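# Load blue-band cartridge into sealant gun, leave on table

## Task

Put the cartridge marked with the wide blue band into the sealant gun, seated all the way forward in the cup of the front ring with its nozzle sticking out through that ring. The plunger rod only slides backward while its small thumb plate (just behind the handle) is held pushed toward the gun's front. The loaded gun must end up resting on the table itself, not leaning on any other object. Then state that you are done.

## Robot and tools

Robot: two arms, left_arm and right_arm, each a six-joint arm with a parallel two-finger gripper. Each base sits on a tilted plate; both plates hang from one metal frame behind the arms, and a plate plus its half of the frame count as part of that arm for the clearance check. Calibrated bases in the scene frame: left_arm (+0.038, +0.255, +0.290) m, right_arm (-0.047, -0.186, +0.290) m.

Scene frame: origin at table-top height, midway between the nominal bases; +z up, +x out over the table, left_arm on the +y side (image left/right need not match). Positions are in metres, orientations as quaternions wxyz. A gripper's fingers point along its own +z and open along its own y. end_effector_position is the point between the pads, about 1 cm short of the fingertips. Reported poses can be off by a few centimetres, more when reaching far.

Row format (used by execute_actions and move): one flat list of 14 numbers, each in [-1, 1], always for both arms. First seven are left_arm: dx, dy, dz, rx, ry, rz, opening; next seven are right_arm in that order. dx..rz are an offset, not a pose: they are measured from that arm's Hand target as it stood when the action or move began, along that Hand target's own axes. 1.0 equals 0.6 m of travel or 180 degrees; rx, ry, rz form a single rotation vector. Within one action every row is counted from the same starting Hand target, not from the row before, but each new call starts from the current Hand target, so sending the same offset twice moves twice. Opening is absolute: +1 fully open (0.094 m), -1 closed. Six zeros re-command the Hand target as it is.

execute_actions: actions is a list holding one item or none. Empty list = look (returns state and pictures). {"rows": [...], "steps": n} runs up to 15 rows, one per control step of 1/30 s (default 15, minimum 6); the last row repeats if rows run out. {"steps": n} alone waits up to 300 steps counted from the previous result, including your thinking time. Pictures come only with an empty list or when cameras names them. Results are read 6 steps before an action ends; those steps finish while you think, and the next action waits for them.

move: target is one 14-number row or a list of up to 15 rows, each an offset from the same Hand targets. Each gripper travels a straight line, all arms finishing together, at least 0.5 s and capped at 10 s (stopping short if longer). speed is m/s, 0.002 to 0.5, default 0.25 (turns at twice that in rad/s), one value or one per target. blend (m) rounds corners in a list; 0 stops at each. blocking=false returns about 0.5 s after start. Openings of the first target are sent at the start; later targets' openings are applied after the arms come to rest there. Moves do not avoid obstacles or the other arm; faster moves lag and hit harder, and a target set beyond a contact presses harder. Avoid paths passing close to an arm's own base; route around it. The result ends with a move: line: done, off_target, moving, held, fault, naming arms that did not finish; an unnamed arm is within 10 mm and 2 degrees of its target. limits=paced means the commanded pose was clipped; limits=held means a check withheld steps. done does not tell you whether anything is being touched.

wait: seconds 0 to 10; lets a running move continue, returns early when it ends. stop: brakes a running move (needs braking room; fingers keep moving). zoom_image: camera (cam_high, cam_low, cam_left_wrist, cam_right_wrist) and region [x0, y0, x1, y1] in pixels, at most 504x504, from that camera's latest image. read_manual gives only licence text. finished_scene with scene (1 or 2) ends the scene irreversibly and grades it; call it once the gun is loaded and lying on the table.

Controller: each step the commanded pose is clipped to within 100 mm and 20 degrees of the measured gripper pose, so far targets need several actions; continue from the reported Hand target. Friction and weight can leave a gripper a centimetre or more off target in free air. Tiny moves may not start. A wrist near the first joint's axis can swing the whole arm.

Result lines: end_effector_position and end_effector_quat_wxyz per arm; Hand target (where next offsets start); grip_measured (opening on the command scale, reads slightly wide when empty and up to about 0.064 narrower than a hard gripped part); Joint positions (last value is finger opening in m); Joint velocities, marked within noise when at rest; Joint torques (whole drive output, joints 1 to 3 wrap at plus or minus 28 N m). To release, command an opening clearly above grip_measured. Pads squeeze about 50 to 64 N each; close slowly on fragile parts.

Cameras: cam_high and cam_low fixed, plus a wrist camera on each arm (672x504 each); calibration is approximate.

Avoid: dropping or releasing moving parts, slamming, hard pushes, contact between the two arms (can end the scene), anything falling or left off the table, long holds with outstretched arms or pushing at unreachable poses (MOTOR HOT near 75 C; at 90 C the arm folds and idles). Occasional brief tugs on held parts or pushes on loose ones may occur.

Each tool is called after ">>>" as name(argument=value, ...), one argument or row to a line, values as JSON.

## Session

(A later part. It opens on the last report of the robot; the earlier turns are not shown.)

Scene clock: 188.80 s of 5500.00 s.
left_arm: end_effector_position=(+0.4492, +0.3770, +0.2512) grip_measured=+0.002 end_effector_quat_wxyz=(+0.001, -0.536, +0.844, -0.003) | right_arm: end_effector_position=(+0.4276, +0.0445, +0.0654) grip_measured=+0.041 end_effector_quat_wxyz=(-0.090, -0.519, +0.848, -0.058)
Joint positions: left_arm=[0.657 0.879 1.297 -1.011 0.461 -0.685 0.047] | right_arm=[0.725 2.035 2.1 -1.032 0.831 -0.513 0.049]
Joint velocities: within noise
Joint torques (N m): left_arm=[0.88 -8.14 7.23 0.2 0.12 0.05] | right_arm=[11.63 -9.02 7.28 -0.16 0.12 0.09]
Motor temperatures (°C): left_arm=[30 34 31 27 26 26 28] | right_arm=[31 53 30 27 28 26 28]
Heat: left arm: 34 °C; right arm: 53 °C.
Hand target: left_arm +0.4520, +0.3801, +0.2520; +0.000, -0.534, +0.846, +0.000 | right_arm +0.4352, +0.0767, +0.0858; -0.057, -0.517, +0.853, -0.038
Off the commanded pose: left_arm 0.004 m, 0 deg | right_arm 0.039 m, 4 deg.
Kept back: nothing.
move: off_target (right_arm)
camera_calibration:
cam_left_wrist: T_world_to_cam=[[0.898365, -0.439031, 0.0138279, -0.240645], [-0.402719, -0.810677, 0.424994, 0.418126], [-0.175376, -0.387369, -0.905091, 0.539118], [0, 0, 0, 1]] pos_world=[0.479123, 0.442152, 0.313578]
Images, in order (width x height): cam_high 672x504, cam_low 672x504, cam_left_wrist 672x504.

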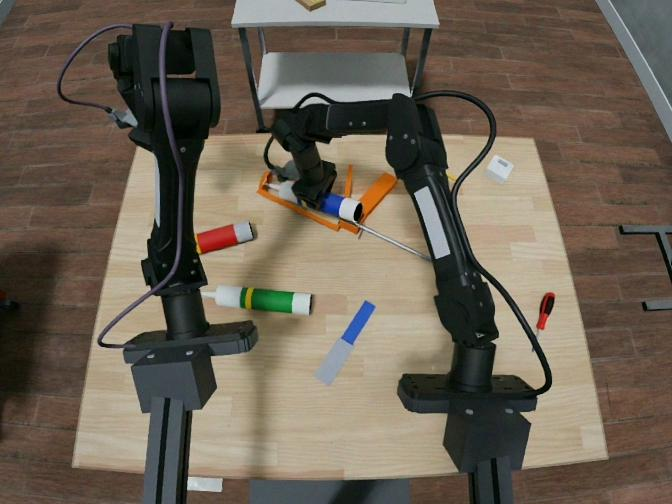

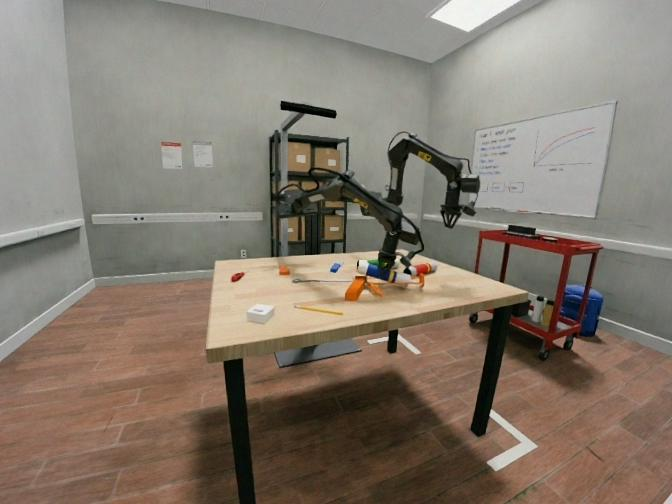

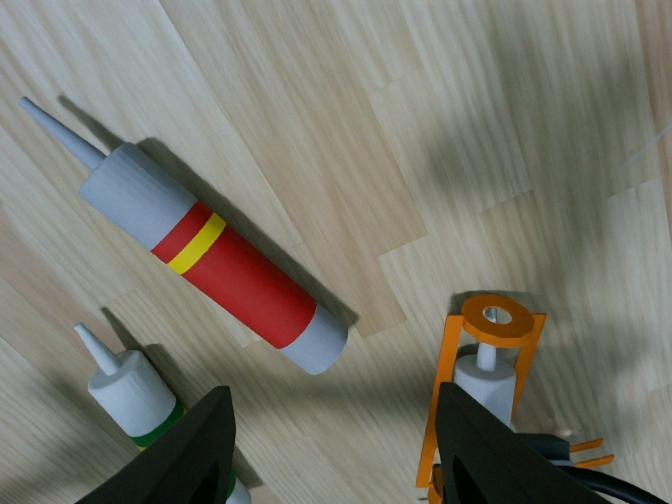

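>>> move(
  target=[
    [0.1437,-0.222,0.22,0,0.1556,0.0167,-0.2,0.0247,0,0.0034,0,0,0,-0.3],
    [0.1608,-0.221,0.3533,0,0.1556,0.0167,-0.2,0.0247,0,0.0034,0,0,0,-0.3],
  ],
  speed=0.15,
  blend=[0.03,0],
)

>>> zoom_image(
  camera="cam_high",
  region=[240, 150, 380, 248],
)

>>> zoom_image(
  camera="cam_low",
  region=[330, 210, 470, 310],
)

Scene clock: 193.70 s of 5500.00 s.
left_arm: end_effector_position=(+0.5313, +0.2450, +0.0525) grip_measured=-0.198 end_effector_quat_wxyz=(-0.192, -0.496, +0.838, -0.119) | right_arm: end_effector_position=(+0.4177, +0.0498, +0.0610) grip_measured=+0.041 end_effector_quat_wxyz=(-0.089, -0.524, +0.845, -0.058)
Joint positions: left_arm=[0.048 1.691 1.817 -0.921 0.31 -0.915 0.038] | right_arm=[0.735 2.027 2.041 -0.983 0.837 -0.516 0.049]
Joint velocities: within noise
Joint torques (N m): left_arm=[-1.55 -12.33 5.91 0.05 0.43 -0.07] | right_arm=[9.44 -13.14 2.85 0.06 -0.03 -0.08]
Motor temperatures (°C): left_arm=[30 35 31 27 26 26 28] | right_arm=[32 54 30 27 28 26 28]
Heat: left arm: 35 °C; right arm: 54 °C.
Hand target: left_arm +0.5301, +0.2360, +0.0399; -0.205, -0.496, +0.834, -0.129 | right_arm +0.4282, +0.0635, +0.0858; -0.057, -0.518, +0.853, -0.038
Off the commanded pose: left_arm 0.015 m, 2 deg | right_arm 0.030 m, 4 deg.
Kept back: nothing.
move: off_target (left_arm, right_arm)
camera_calibration:
cam_left_wrist: T_world_to_cam=[[0.872213, -0.488556, 0.0236004, -0.344114], [-0.321747, -0.536732, 0.779999, 0.299871], [-0.368406, -0.687919, -0.625336, 0.484057], [0, 0, 0, 1]] pos_world=[0.574953, 0.325823, 0.0769202]
cam_right_wrist: T_world_to_cam=[[0.884671, -0.466007, 0.0139174, -0.347977], [-0.375382, -0.694289, 0.614044, 0.196089], [-0.276487, -0.548452, -0.789149, 0.27982], [0, 0, 0, 1]] pos_world=[0.45882, 0.127451, 0.105255]

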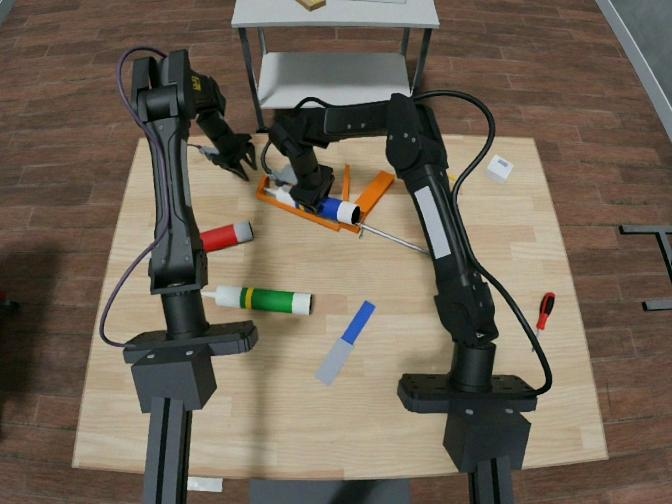

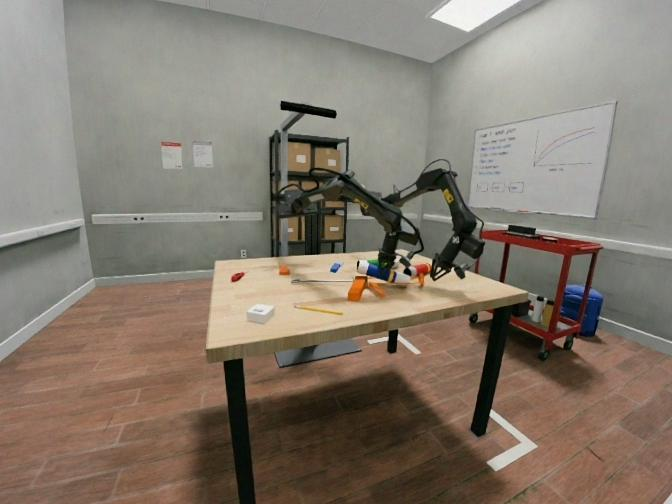

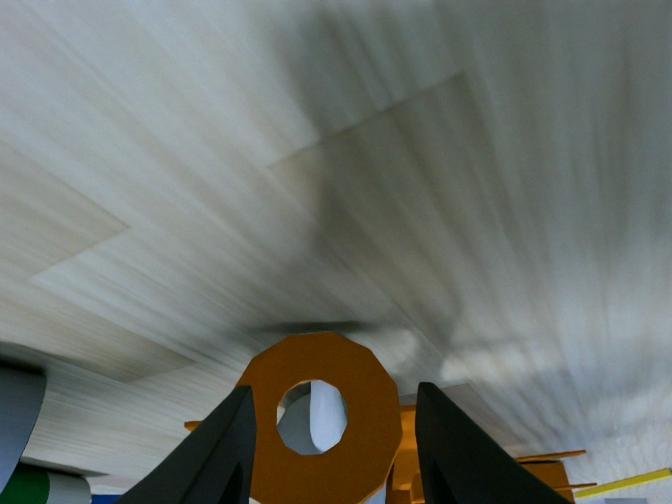

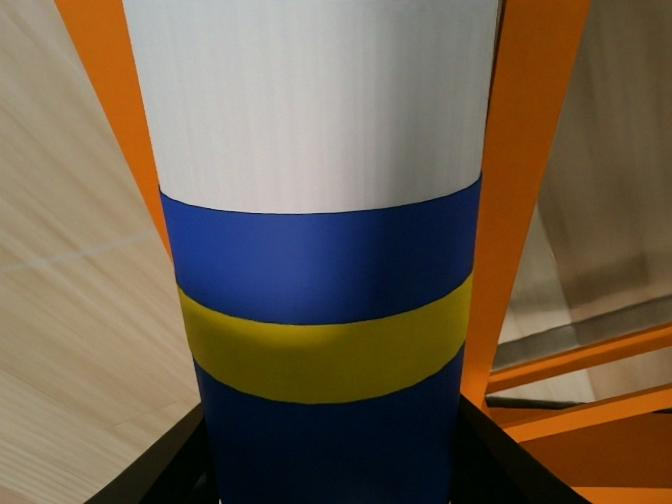

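Scaled by 3.600 from the camera's 672x504 image, which has a finer 960x720 frame.

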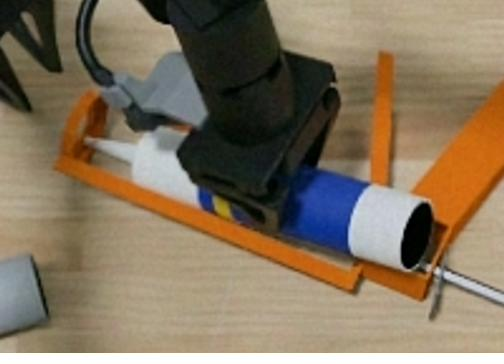

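Scaled by 3.600 from the camera's 672x504 image, which has a finer 960x720 frame.

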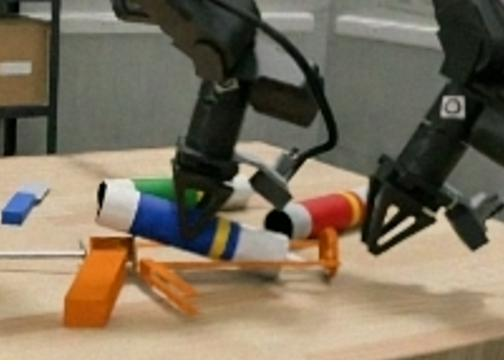

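>>> move(
  target=[
    [0.0037,0.019,0.0547,0.0091,0,-0.0172,-0.2,0,0,0,0,0,0,-0.3],
    [0.0398,0.0177,0.0738,0.0091,0,-0.0172,-0.2,0,0,0,0,0,0,-0.3],
  ],
  speed=0.06,
  blend=[0.01,0],
)

>>> zoom_image(
  camera="cam_high",
  region=[240, 150, 380, 248],
)

>>> zoom_image(
  camera="cam_low",
  region=[330, 210, 470, 310],
)

Scene clock: 196.20 s of 5500.00 s.
left_arm: end_effector_position=(+0.5145, +0.2196, +0.0179) grip_measured=-0.198 end_effector_quat_wxyz=(-0.177, -0.526, +0.822, -0.132) | right_arm: end_effector_position=(+0.4181, +0.0500, +0.0610) grip_measured=+0.041 end_effector_quat_wxyz=(-0.088, -0.522, +0.847, -0.058)
Joint positions: left_arm=[-0.003 1.691 1.628 -0.668 0.29 -1.026 0.038] | right_arm=[0.735 2.027 2.04 -0.98 0.837 -0.513 0.049]
Joint velocities: within noise
Joint torques (N m): left_arm=[-3.19 -13.48 2.28 0.06 0.34 -0.08] | right_arm=[9.44 -13.09 2.92 0.04 -0.03 -0.08]
Motor temperatures (°C): left_arm=[30 36 31 27 26 26 28] | right_arm=[32 54 30 27 28 26 28]
Heat: left arm: 36 °C; right arm: 54 °C.
Hand target: left_arm +0.5012, +0.2040, +0.0119; -0.201, -0.521, +0.819, -0.135 | right_arm +0.4282, +0.0635, +0.0859; -0.057, -0.518, +0.853, -0.038
Off the commanded pose: left_arm 0.021 m, 3 deg | right_arm 0.030 m, 4 deg.
Kept back: nothing.
move: off_target (left_arm, right_arm)
camera_calibration:
cam_left_wrist: T_world_to_cam=[[0.905459, -0.422042, 0.0449994, -0.373104], [-0.300286, -0.562072, 0.770651, 0.302532], [-0.299954, -0.711306, -0.635666, 0.408916], [0, 0, 0, 1]] pos_world=[0.551333, 0.303443, 0.0435772]
cam_right_wrist: T_world_to_cam=[[0.88241, -0.470216, 0.0158072, -0.34717], [-0.380176, -0.692842, 0.612729, 0.19835], [-0.277163, -0.546687, -0.790135, 0.280258], [0, 0, 0, 1]] pos_world=[0.459432, 0.127394, 0.105394]

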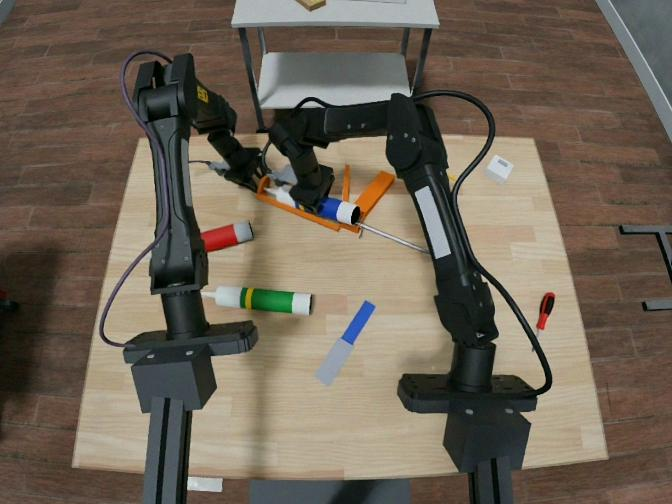

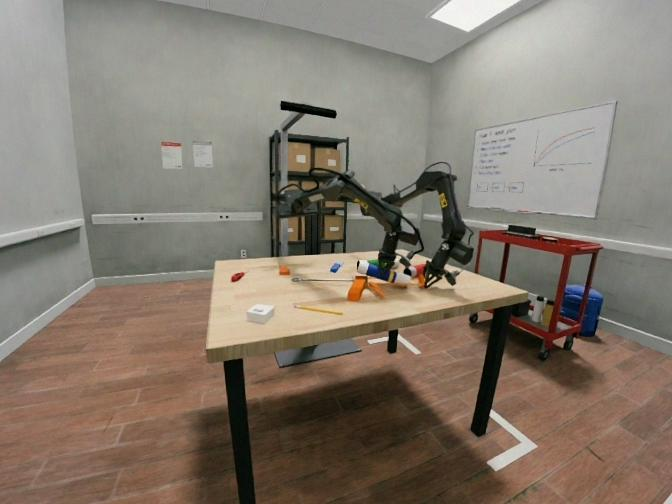

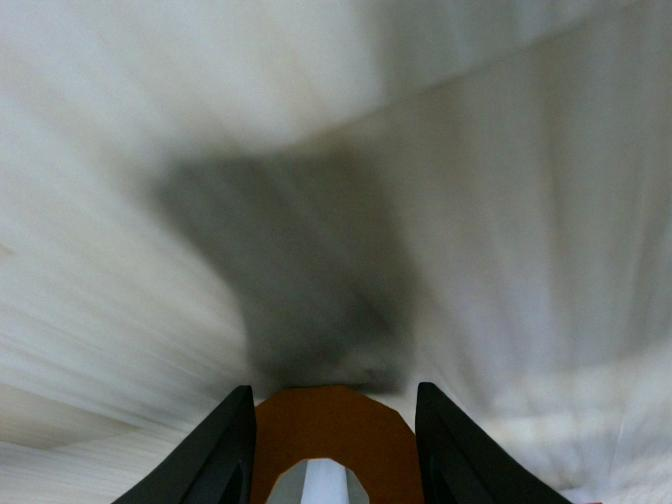

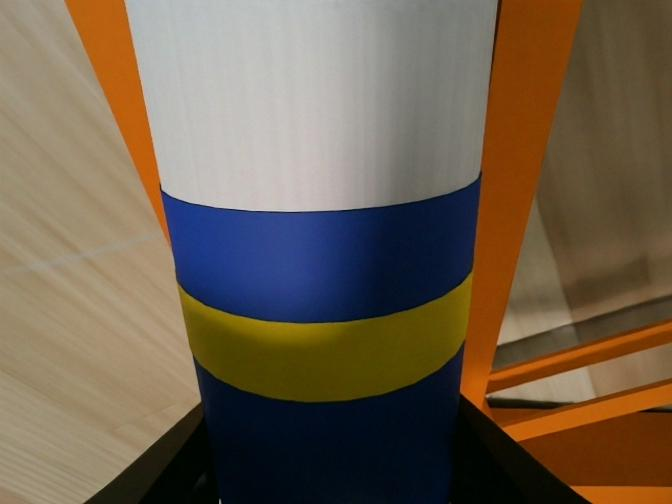

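Scaled by 3.600 from the camera's 672x504 image, which has a finer 960x720 frame.

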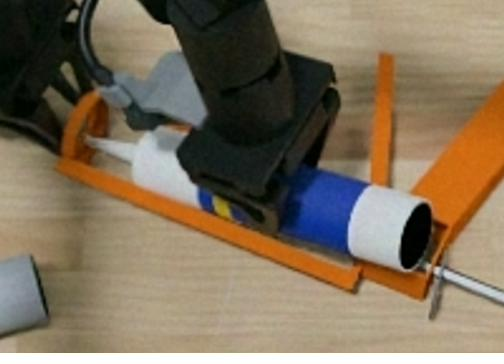

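Scaled by 3.600 from the camera's 672x504 image, which has a finer 960x720 frame.

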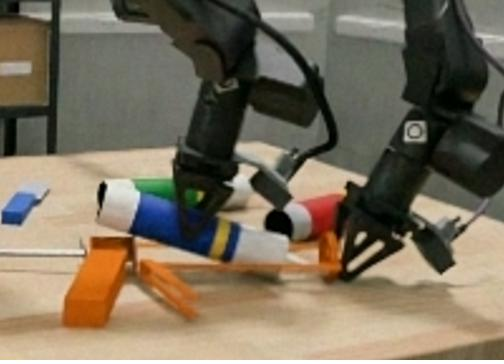

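>>> move(
  target=[0,0,0,0,0,0,-0.2,-0.0222,0.0005,-0.0233,0,-0.0167,0,-0.3],
  speed=0.05,
)

>>> zoom_image(
  camera="cam_high",
  region=[240, 150, 380, 248],
)

>>> zoom_image(
  camera="cam_left_wrist",
  region=[210, 364, 470, 504],
)

Scene clock: 197.90 s of 5500.00 s.
left_arm: end_effector_position=(+0.5145, +0.2197, +0.0177) grip_measured=-0.198 end_effector_quat_wxyz=(-0.176, -0.525, +0.822, -0.132) | right_arm: end_effector_position=(+0.4175, +0.0509, +0.0614) grip_measured=+0.042 end_effector_quat_wxyz=(-0.087, -0.520, +0.848, -0.058)
Joint positions: left_arm=[-0.003 1.691 1.628 -0.666 0.289 -1.024 0.038] | right_arm=[0.737 2.027 2.039 -0.98 0.837 -0.507 0.049]
Joint velocities: within noise
Joint torques (N m): left_arm=[-3.18 -13.48 2.35 0.05 0.33 -0.06] | right_arm=[11.59 -14.34 3.19 0.18 -0.12 -0.23]
Motor temperatures (°C): left_arm=[30 37 31 27 26 26 28] | right_arm=[32 54 30 27 28 26 28]
Heat: left arm: 37 °C; right arm: 54 °C.
Hand target: left_arm +0.5011, +0.2041, +0.0119; -0.201, -0.521, +0.819, -0.135 | right_arm +0.4348, +0.0771, +0.0979; -0.035, -0.518, +0.854, -0.025
Off the commanded pose: left_arm 0.021 m, 3 deg | right_arm 0.048 m, 7 deg.
Kept back: nothing.
move: off_target (left_arm, right_arm)
camera_calibration:
cam_left_wrist: T_world_to_cam=[[0.90464, -0.423711, 0.045767, -0.372302], [-0.302313, -0.562313, 0.769682, 0.303855], [-0.300388, -0.710121, -0.636785, 0.408794], [0, 0, 0, 1]] pos_world=[0.551455, 0.303407, 0.0434815]
cam_right_wrist: T_world_to_cam=[[0.880466, -0.473845, 0.015811, -0.345193], [-0.383367, -0.691934, 0.611765, 0.199861], [-0.278942, -0.5447, -0.790882, 0.281621], [0, 0, 0, 1]] pos_world=[0.459107, 0.128121, 0.105919]

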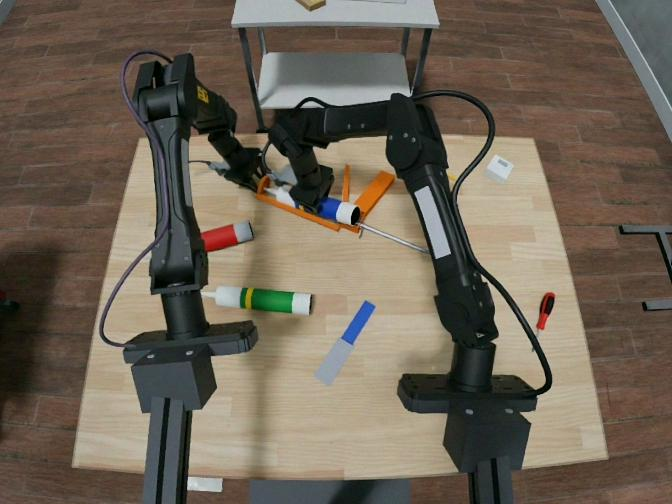

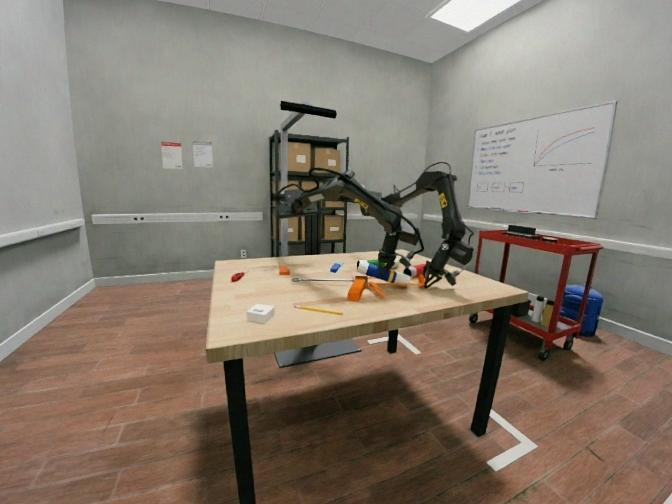

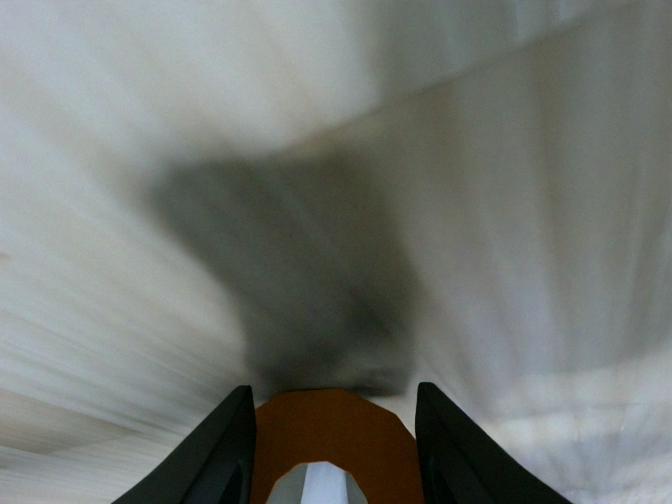

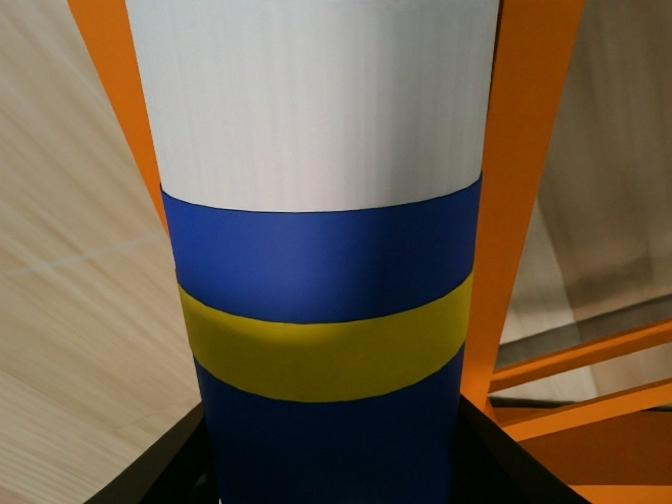

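Scaled by 3.600 from the camera's 672x504 image, which has a finer 960x720 frame.

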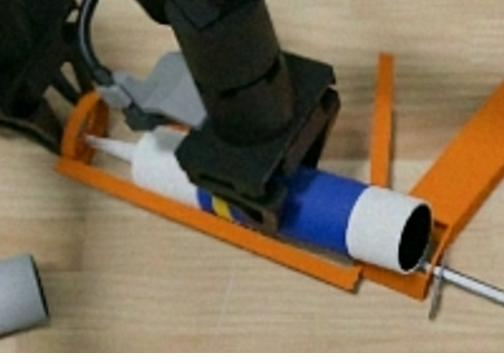

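Scaled by 1.938 from the camera's 672x504 image, which has a finer 960x720 frame.

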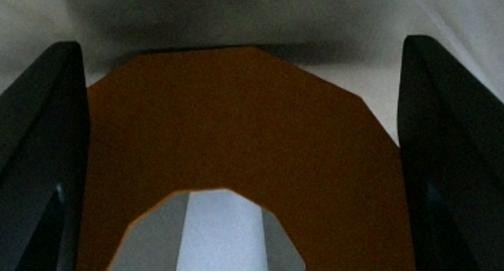

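>>> move(
  target=[0,0,0,0,0,0,-0.2,-0.022,0.0005,-0.008,0,0,0,-0.3],
  speed=0.05,
  cameras=["cam_high","cam_left_wrist"],
)

>>> zoom_image(
  camera="cam_high",
  region=[240, 150, 380, 248],
)

>>> zoom_image(
  camera="cam_low",
  region=[330, 210, 470, 310],
)

Scene clock: 199.10 s of 5500.00 s.
left_arm: end_effector_position=(+0.5153, +0.2192, +0.0176) grip_measured=-0.198 end_effector_quat_wxyz=(-0.174, -0.523, +0.824, -0.133) | right_arm: end_effector_position=(+0.4236, +0.0507, +0.0719) grip_measured=+0.041 end_effector_quat_wxyz=(-0.088, -0.530, +0.841, -0.055)
Joint positions: left_arm=[-0.004 1.691 1.628 -0.663 0.289 -1.02 0.038] | right_arm=[0.748 2.026 2.085 -1.035 0.84 -0.519 0.049]
Joint velocities: within noise
Joint torques (N m): left_arm=[-3.08 -13.48 2.36 0.03 0.33 -0.07] | right_arm=[12.6 -10.26 7.83 0.04 -0.03 0.01]
Motor temperatures (°C): left_arm=[30 38 31 27 26 26 28] | right_arm=[33 55 30 27 28 26 28]
Heat: left arm: 38 °C; right arm: 55 °C.
Hand target: left_arm +0.5011, +0.2041, +0.0119; -0.201, -0.521, +0.819, -0.135 | right_arm +0.4407, +0.0893, +0.1015; -0.035, -0.518, +0.854, -0.025
Off the commanded pose: left_arm 0.021 m, 3 deg | right_arm 0.052 m, 7 deg.
Kept back: nothing.
move: off_target (left_arm, right_arm)
camera_calibration:
cam_left_wrist: T_world_to_cam=[[0.902523, -0.427622, 0.0509067, -0.371324], [-0.308659, -0.559907, 0.768918, 0.306588], [-0.300303, -0.709679, -0.637318, 0.408517], [0, 0, 0, 1]] pos_world=[0.552439, 0.30279, 0.0435175]
Images, in order (width x height): cam_high 672x504, cam_left_wrist 672x504.

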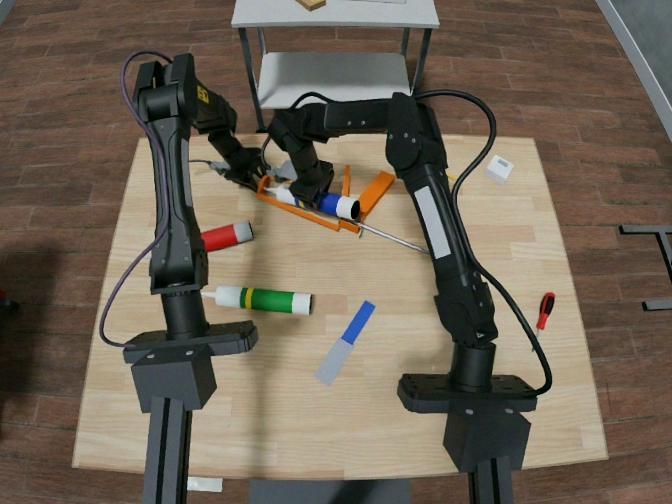

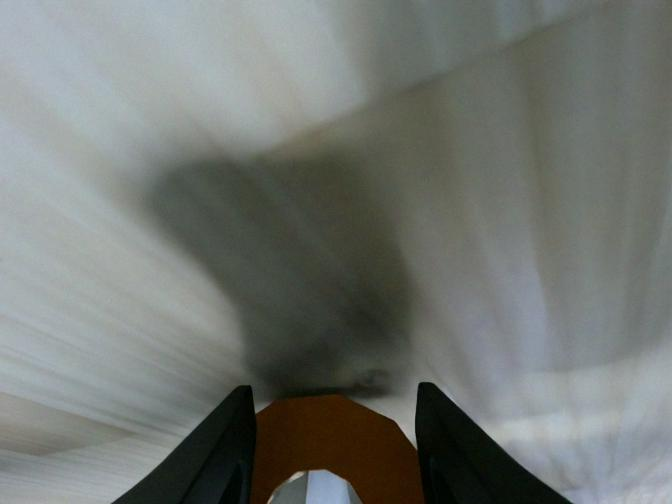

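Scaled by 3.600 from the camera's 672x504 image, which has a finer 960x720 frame.

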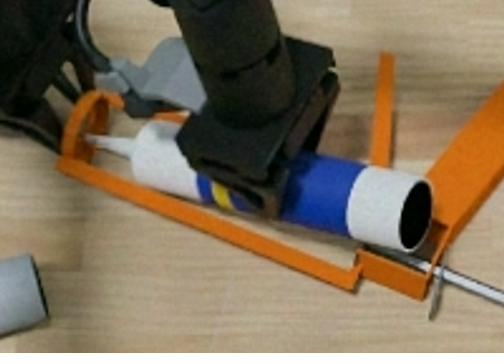

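This scene's latest camera images include none from cam_low. They are from: cam_high, cam_left_wrist. cam_low's image comes with the result of a call that names it in "cameras".

>>> move(
  target=[0,0,0,0,0,0,-0.2,-0.025,0.0005,0.004,0,0,0,-0.3],
  speed=0.05,
  cameras=["cam_high","cam_left_wrist","cam_low"],
)

>>> zoom_image(
  camera="cam_high",
  region=[240, 150, 380, 248],
)

>>> zoom_image(
  camera="cam_low",
  region=[330, 210, 470, 310],
)

Scene clock: 200.23 s of 5500.00 s.
left_arm: end_effector_position=(+0.5191, +0.2203, +0.0165) grip_measured=-0.198 end_effector_quat_wxyz=(-0.166, -0.522, +0.826, -0.134) | right_arm: end_effector_position=(+0.4306, +0.0524, +0.0747) grip_measured=+0.041 end_effector_quat_wxyz=(-0.097, -0.534, +0.838, -0.060)
Joint positions: left_arm=[-0.005 1.691 1.628 -0.646 0.283 -1.02 0.038] | right_arm=[0.752 2.085 2.213 -1.138 0.852 -0.502 0.049]
Joint velocities: within noise
Joint torques (N m): left_arm=[-3.04 -13.5 2.44 -0.1 0.42 -0.07] | right_arm=[13.27 -9.1 8.28 0.46 -0.1 0.08]
Motor temperatures (°C): left_arm=[30 38 31 27 26 26 28] | right_arm=[33 54 30 27 28 26 28]
Heat: left arm: 38 °C; right arm: 54 °C.
Hand target: left_arm +0.5011, +0.2041, +0.0119; -0.201, -0.521, +0.819, -0.135 | right_arm +0.4474, +0.1025, +0.0979; -0.035, -0.518, +0.854, -0.025
Off the commanded pose: left_arm 0.025 m, 4 deg | right_arm 0.058 m, 9 deg.
Kept back: nothing.
move: off_target (left_arm, right_arm)
camera_calibration:
cam_left_wrist: T_world_to_cam=[[0.901824, -0.427556, 0.0625256, -0.37411], [-0.320831, -0.565614, 0.759703, 0.316995], [-0.28945, -0.705178, -0.647258, 0.403278], [0, 0, 0, 1]] pos_world=[0.555812, 0.303726, 0.043594]
Images, in order (width x height): cam_high 672x504, cam_low 672x504, cam_left_wrist 672x504.

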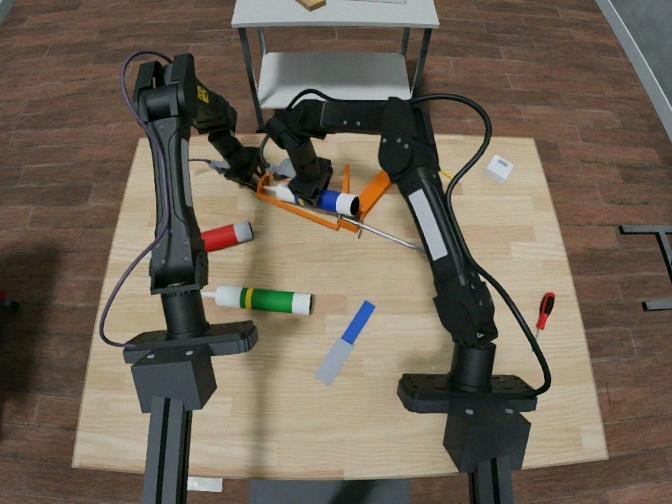

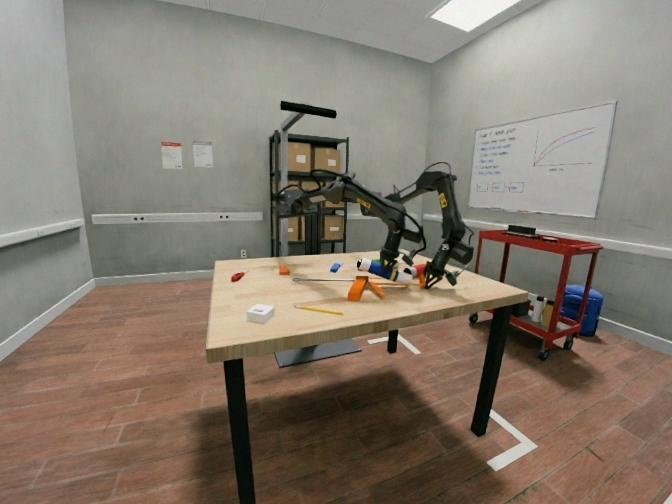

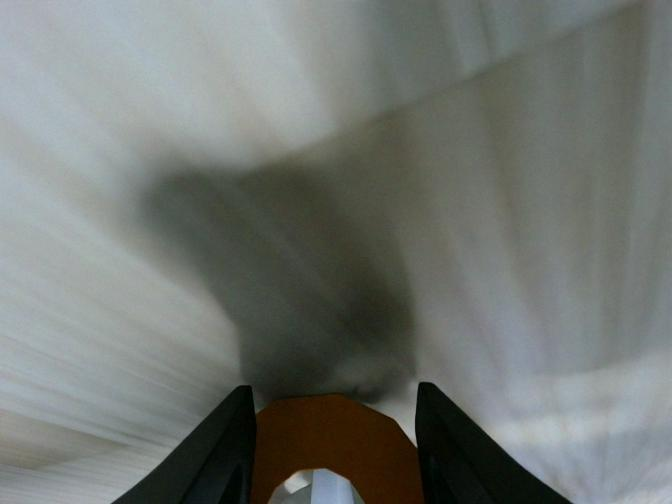

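Scaled by 3.600 from the camera's 672x504 image, which has a finer 960x720 frame.

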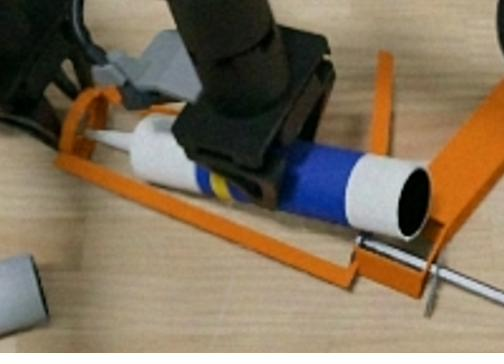

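Scaled by 3.600 from the camera's 672x504 image, which has a finer 960x720 frame.

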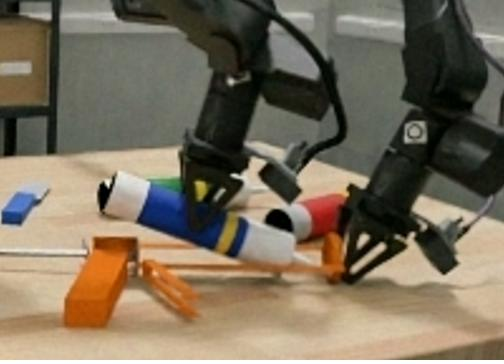

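>>> move(
  target=[0,0,0,0,0,0,-0.2,0.1247,-0.005,0.0108,0,0,0,-0.3],
  speed=0.1,
  cameras=["cam_high","cam_left_wrist","cam_low"],
)

>>> zoom_image(
  camera="cam_high",
  region=[240, 150, 380, 248],
)

>>> zoom_image(
  camera="cam_low",
  region=[330, 210, 470, 310],
)

Scene clock: 203.37 s of 5500.00 s.
left_arm: end_effector_position=(+0.5181, +0.2211, +0.0161) grip_measured=-0.198 end_effector_quat_wxyz=(-0.167, -0.528, +0.823, -0.130) | right_arm: end_effector_position=(+0.3975, +0.0379, +0.0734) grip_measured=+0.042 end_effector_quat_wxyz=(-0.061, -0.522, +0.850, -0.034)
Joint positions: left_arm=[-0.005 1.691 1.626 -0.648 0.277 -1.033 0.038] | right_arm=[0.736 1.84 1.725 -0.773 0.789 -0.567 0.049]
Joint velocities: within noise
Joint torques (N m): left_arm=[-3.02 -13.49 2.55 -0.09 0.49 -0.04] | right_arm=[6.34 -14 3.12 -0.07 -0.12 -0.21]
Motor temperatures (°C): left_arm=[30 39 30 27 26 26 28] | right_arm=[34 55 30 27 28 26 28]
Heat: left arm: 39 °C; right arm: 55 °C.
Hand target: left_arm +0.5013, +0.2041, +0.0119; -0.201, -0.521, +0.819, -0.135 | right_arm +0.4153, +0.0345, +0.0978; -0.035, -0.518, +0.854, -0.025
Off the commanded pose: left_arm 0.024 m, 4 deg | right_arm 0.031 m, 3 deg.
Kept back: nothing.
move: off_target (left_arm, right_arm)
camera_calibration:
cam_left_wrist: T_world_to_cam=[[0.906954, -0.418035, 0.051783, -0.377465], [-0.308145, -0.574622, 0.758192, 0.312874], [-0.287195, -0.703602, -0.649971, 0.401746], [0, 0, 0, 1]] pos_world=[0.554133, 0.30466, 0.043451]
Images, in order (width x height): cam_high 672x504, cam_low 672x504, cam_left_wrist 672x504.

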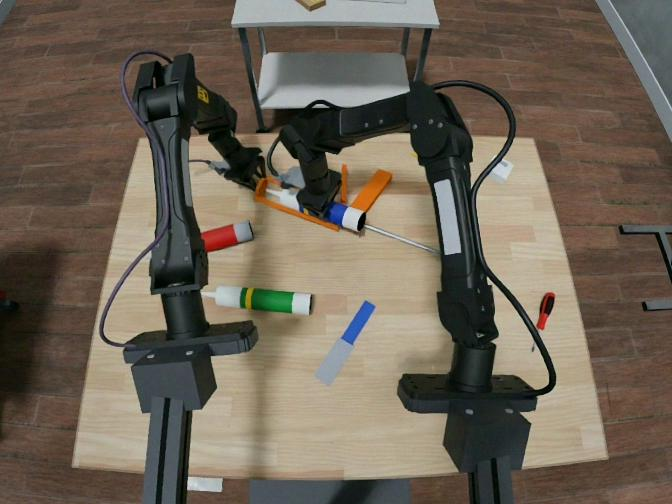

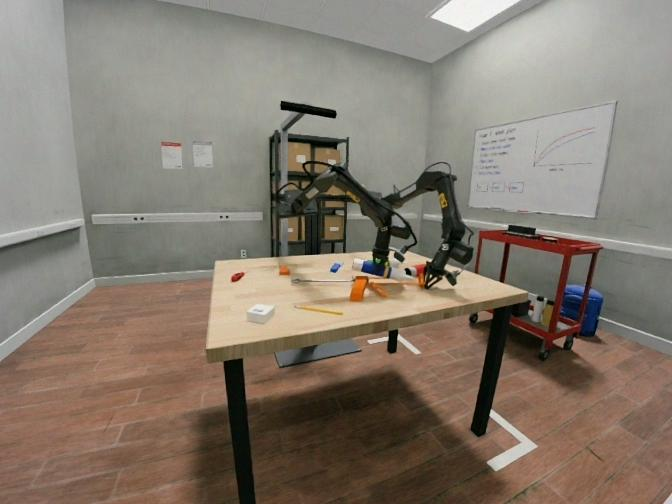

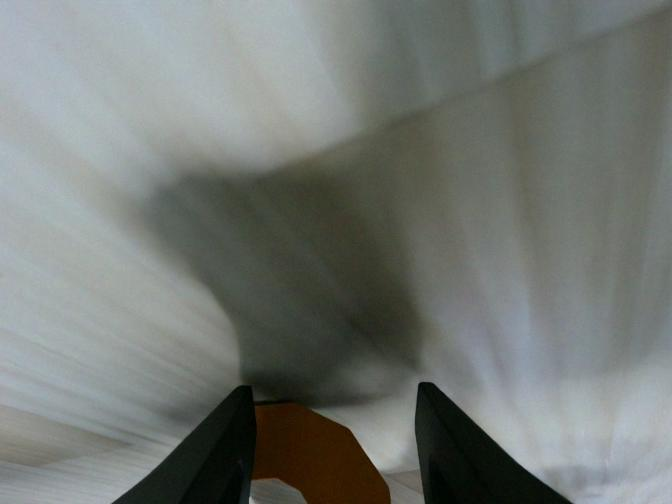

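Scaled by 3.600 from the camera's 672x504 image, which has a finer 960x720 frame.

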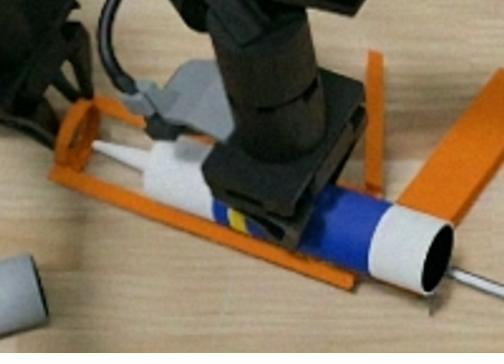

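Scaled by 3.600 from the camera's 672x504 image, which has a finer 960x720 frame.

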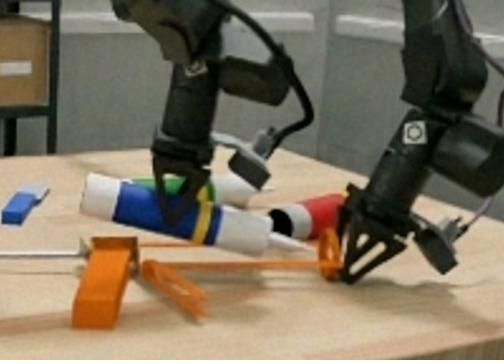

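>>> wait(
  seconds=0.1,
)

>>> zoom_image(
  camera="cam_high",
  region=[220, 140, 380, 260],
)

>>> zoom_image(
  camera="cam_low",
  region=[180, 160, 400, 300],
)

Scene clock: 205.10 s of 5500.00 s.
left_arm: end_effector_position=(+0.5181, +0.2211, +0.0161) grip_measured=-0.198 end_effector_quat_wxyz=(-0.167, -0.528, +0.823, -0.130) | right_arm: end_effector_position=(+0.3976, +0.0380, +0.0733) grip_measured=+0.042 end_effector_quat_wxyz=(-0.060, -0.523, +0.850, -0.034)
Joint positions: left_arm=[-0.005 1.691 1.626 -0.648 0.277 -1.033 0.038] | right_arm=[0.736 1.84 1.724 -0.772 0.789 -0.57 0.049]
Joint velocities: within noise
Joint torques (N m): left_arm=[-3.02 -13.49 2.54 -0.09 0.49 -0.04] | right_arm=[6.35 -14 3.17 -0.06 -0.12 -0.2]
Motor temperatures (°C): left_arm=[30 40 30 27 26 26 28] | right_arm=[33 56 30 27 28 26 28]
Heat: left arm: 40 °C; right arm: 56 °C.
Hand target: left_arm +0.5013, +0.2041, +0.0119; -0.201, -0.521, +0.819, -0.135 | right_arm +0.4154, +0.0345, +0.0978; -0.035, -0.518, +0.854, -0.025
Off the commanded pose: left_arm 0.024 m, 4 deg | right_arm 0.031 m, 3 deg.
Steps of this call (1-52: nothing new was sent). Readings (end_effector_position of left_arm | right_arm):
1: (+0.5181, +0.2211, +0.0161) | (+0.3975, +0.0379, +0.0734)
2: (+0.5181, +0.2211, +0.0161) | (+0.3975, +0.0379, +0.0734)
4: (+0.5181, +0.2211, +0.0161) | (+0.3975, +0.0379, +0.0734)
8: (+0.5181, +0.2211, +0.0161) | (+0.3976, +0.0380, +0.0733)
52: the state above
camera_calibration:
cam_left_wrist: T_world_to_cam=[[0.906954, -0.418035, 0.051783, -0.377465], [-0.308145, -0.574622, 0.758192, 0.312874], [-0.287195, -0.703602, -0.649971, 0.401746], [0, 0, 0, 1]] pos_world=[0.554133, 0.30466, 0.043451]
cam_right_wrist: T_world_to_cam=[[0.881008, -0.473098, 0.00153316, -0.33318], [-0.39436, -0.732584, 0.554798, 0.186167], [-0.261351, -0.489386, -0.831984, 0.272365], [0, 0, 0, 1]] pos_world=[0.438134, 0.112048, 0.123829]

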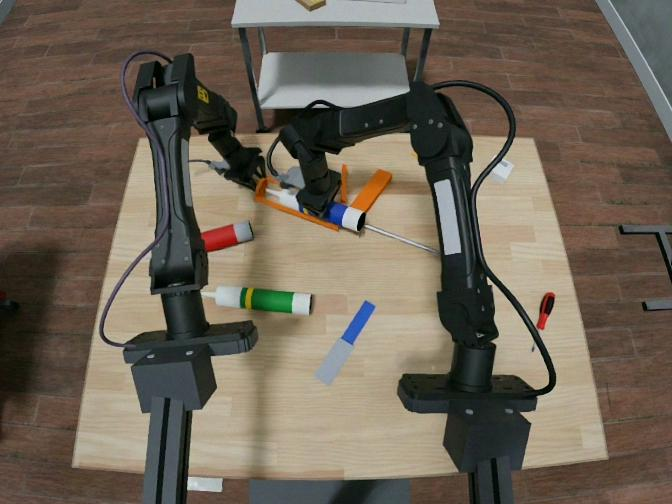

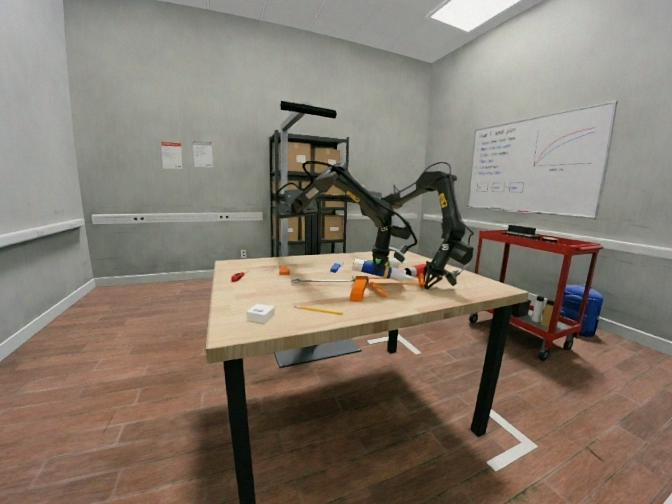

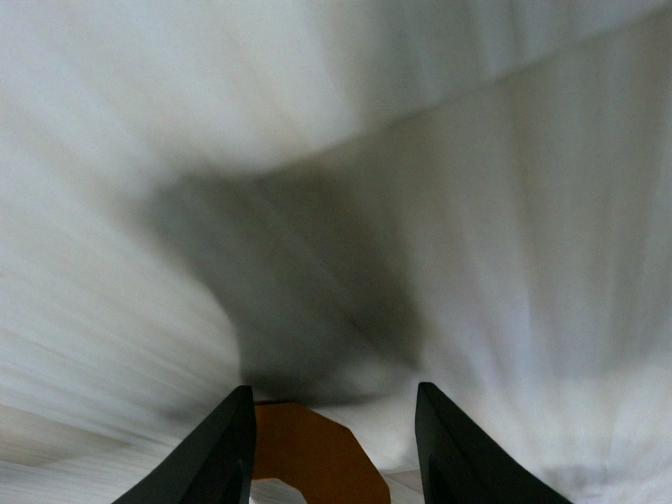

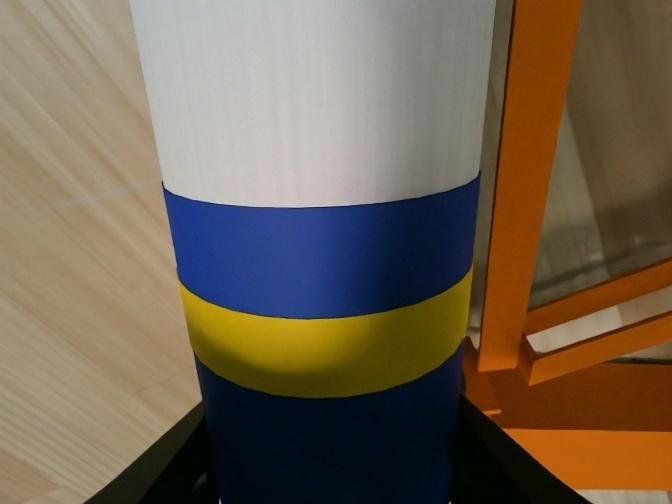

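Scaled by 3.150 from the camera's 672x504 image, which has a finer 960x720 frame.

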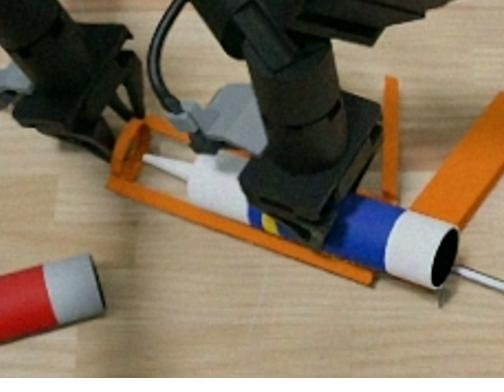

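Scaled by 2.291 from the camera's 672x504 image, which has a finer 960x720 frame.

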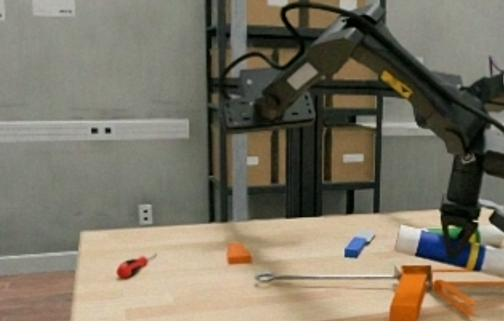

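>>> zoom_image(
  camera="cam_low",
  region=[340, 240, 470, 310],
)

>>> zoom_image(
  camera="cam_high",
  region=[240, 150, 380, 250],
)

Scaled by 3.877 from the camera's 672x504 image, which has a finer 960x720 frame.

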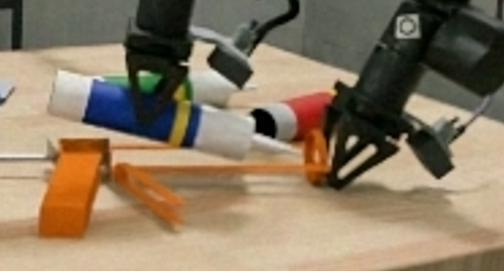

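Scaled by 3.600 from the camera's 672x504 image, which has a finer 960x720 frame.

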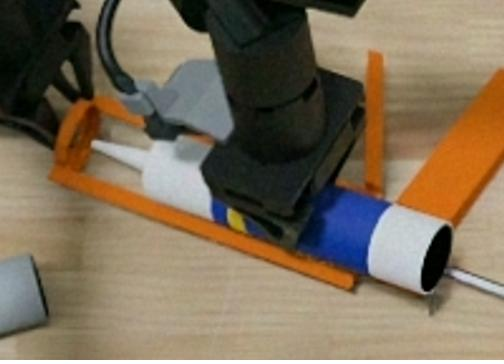

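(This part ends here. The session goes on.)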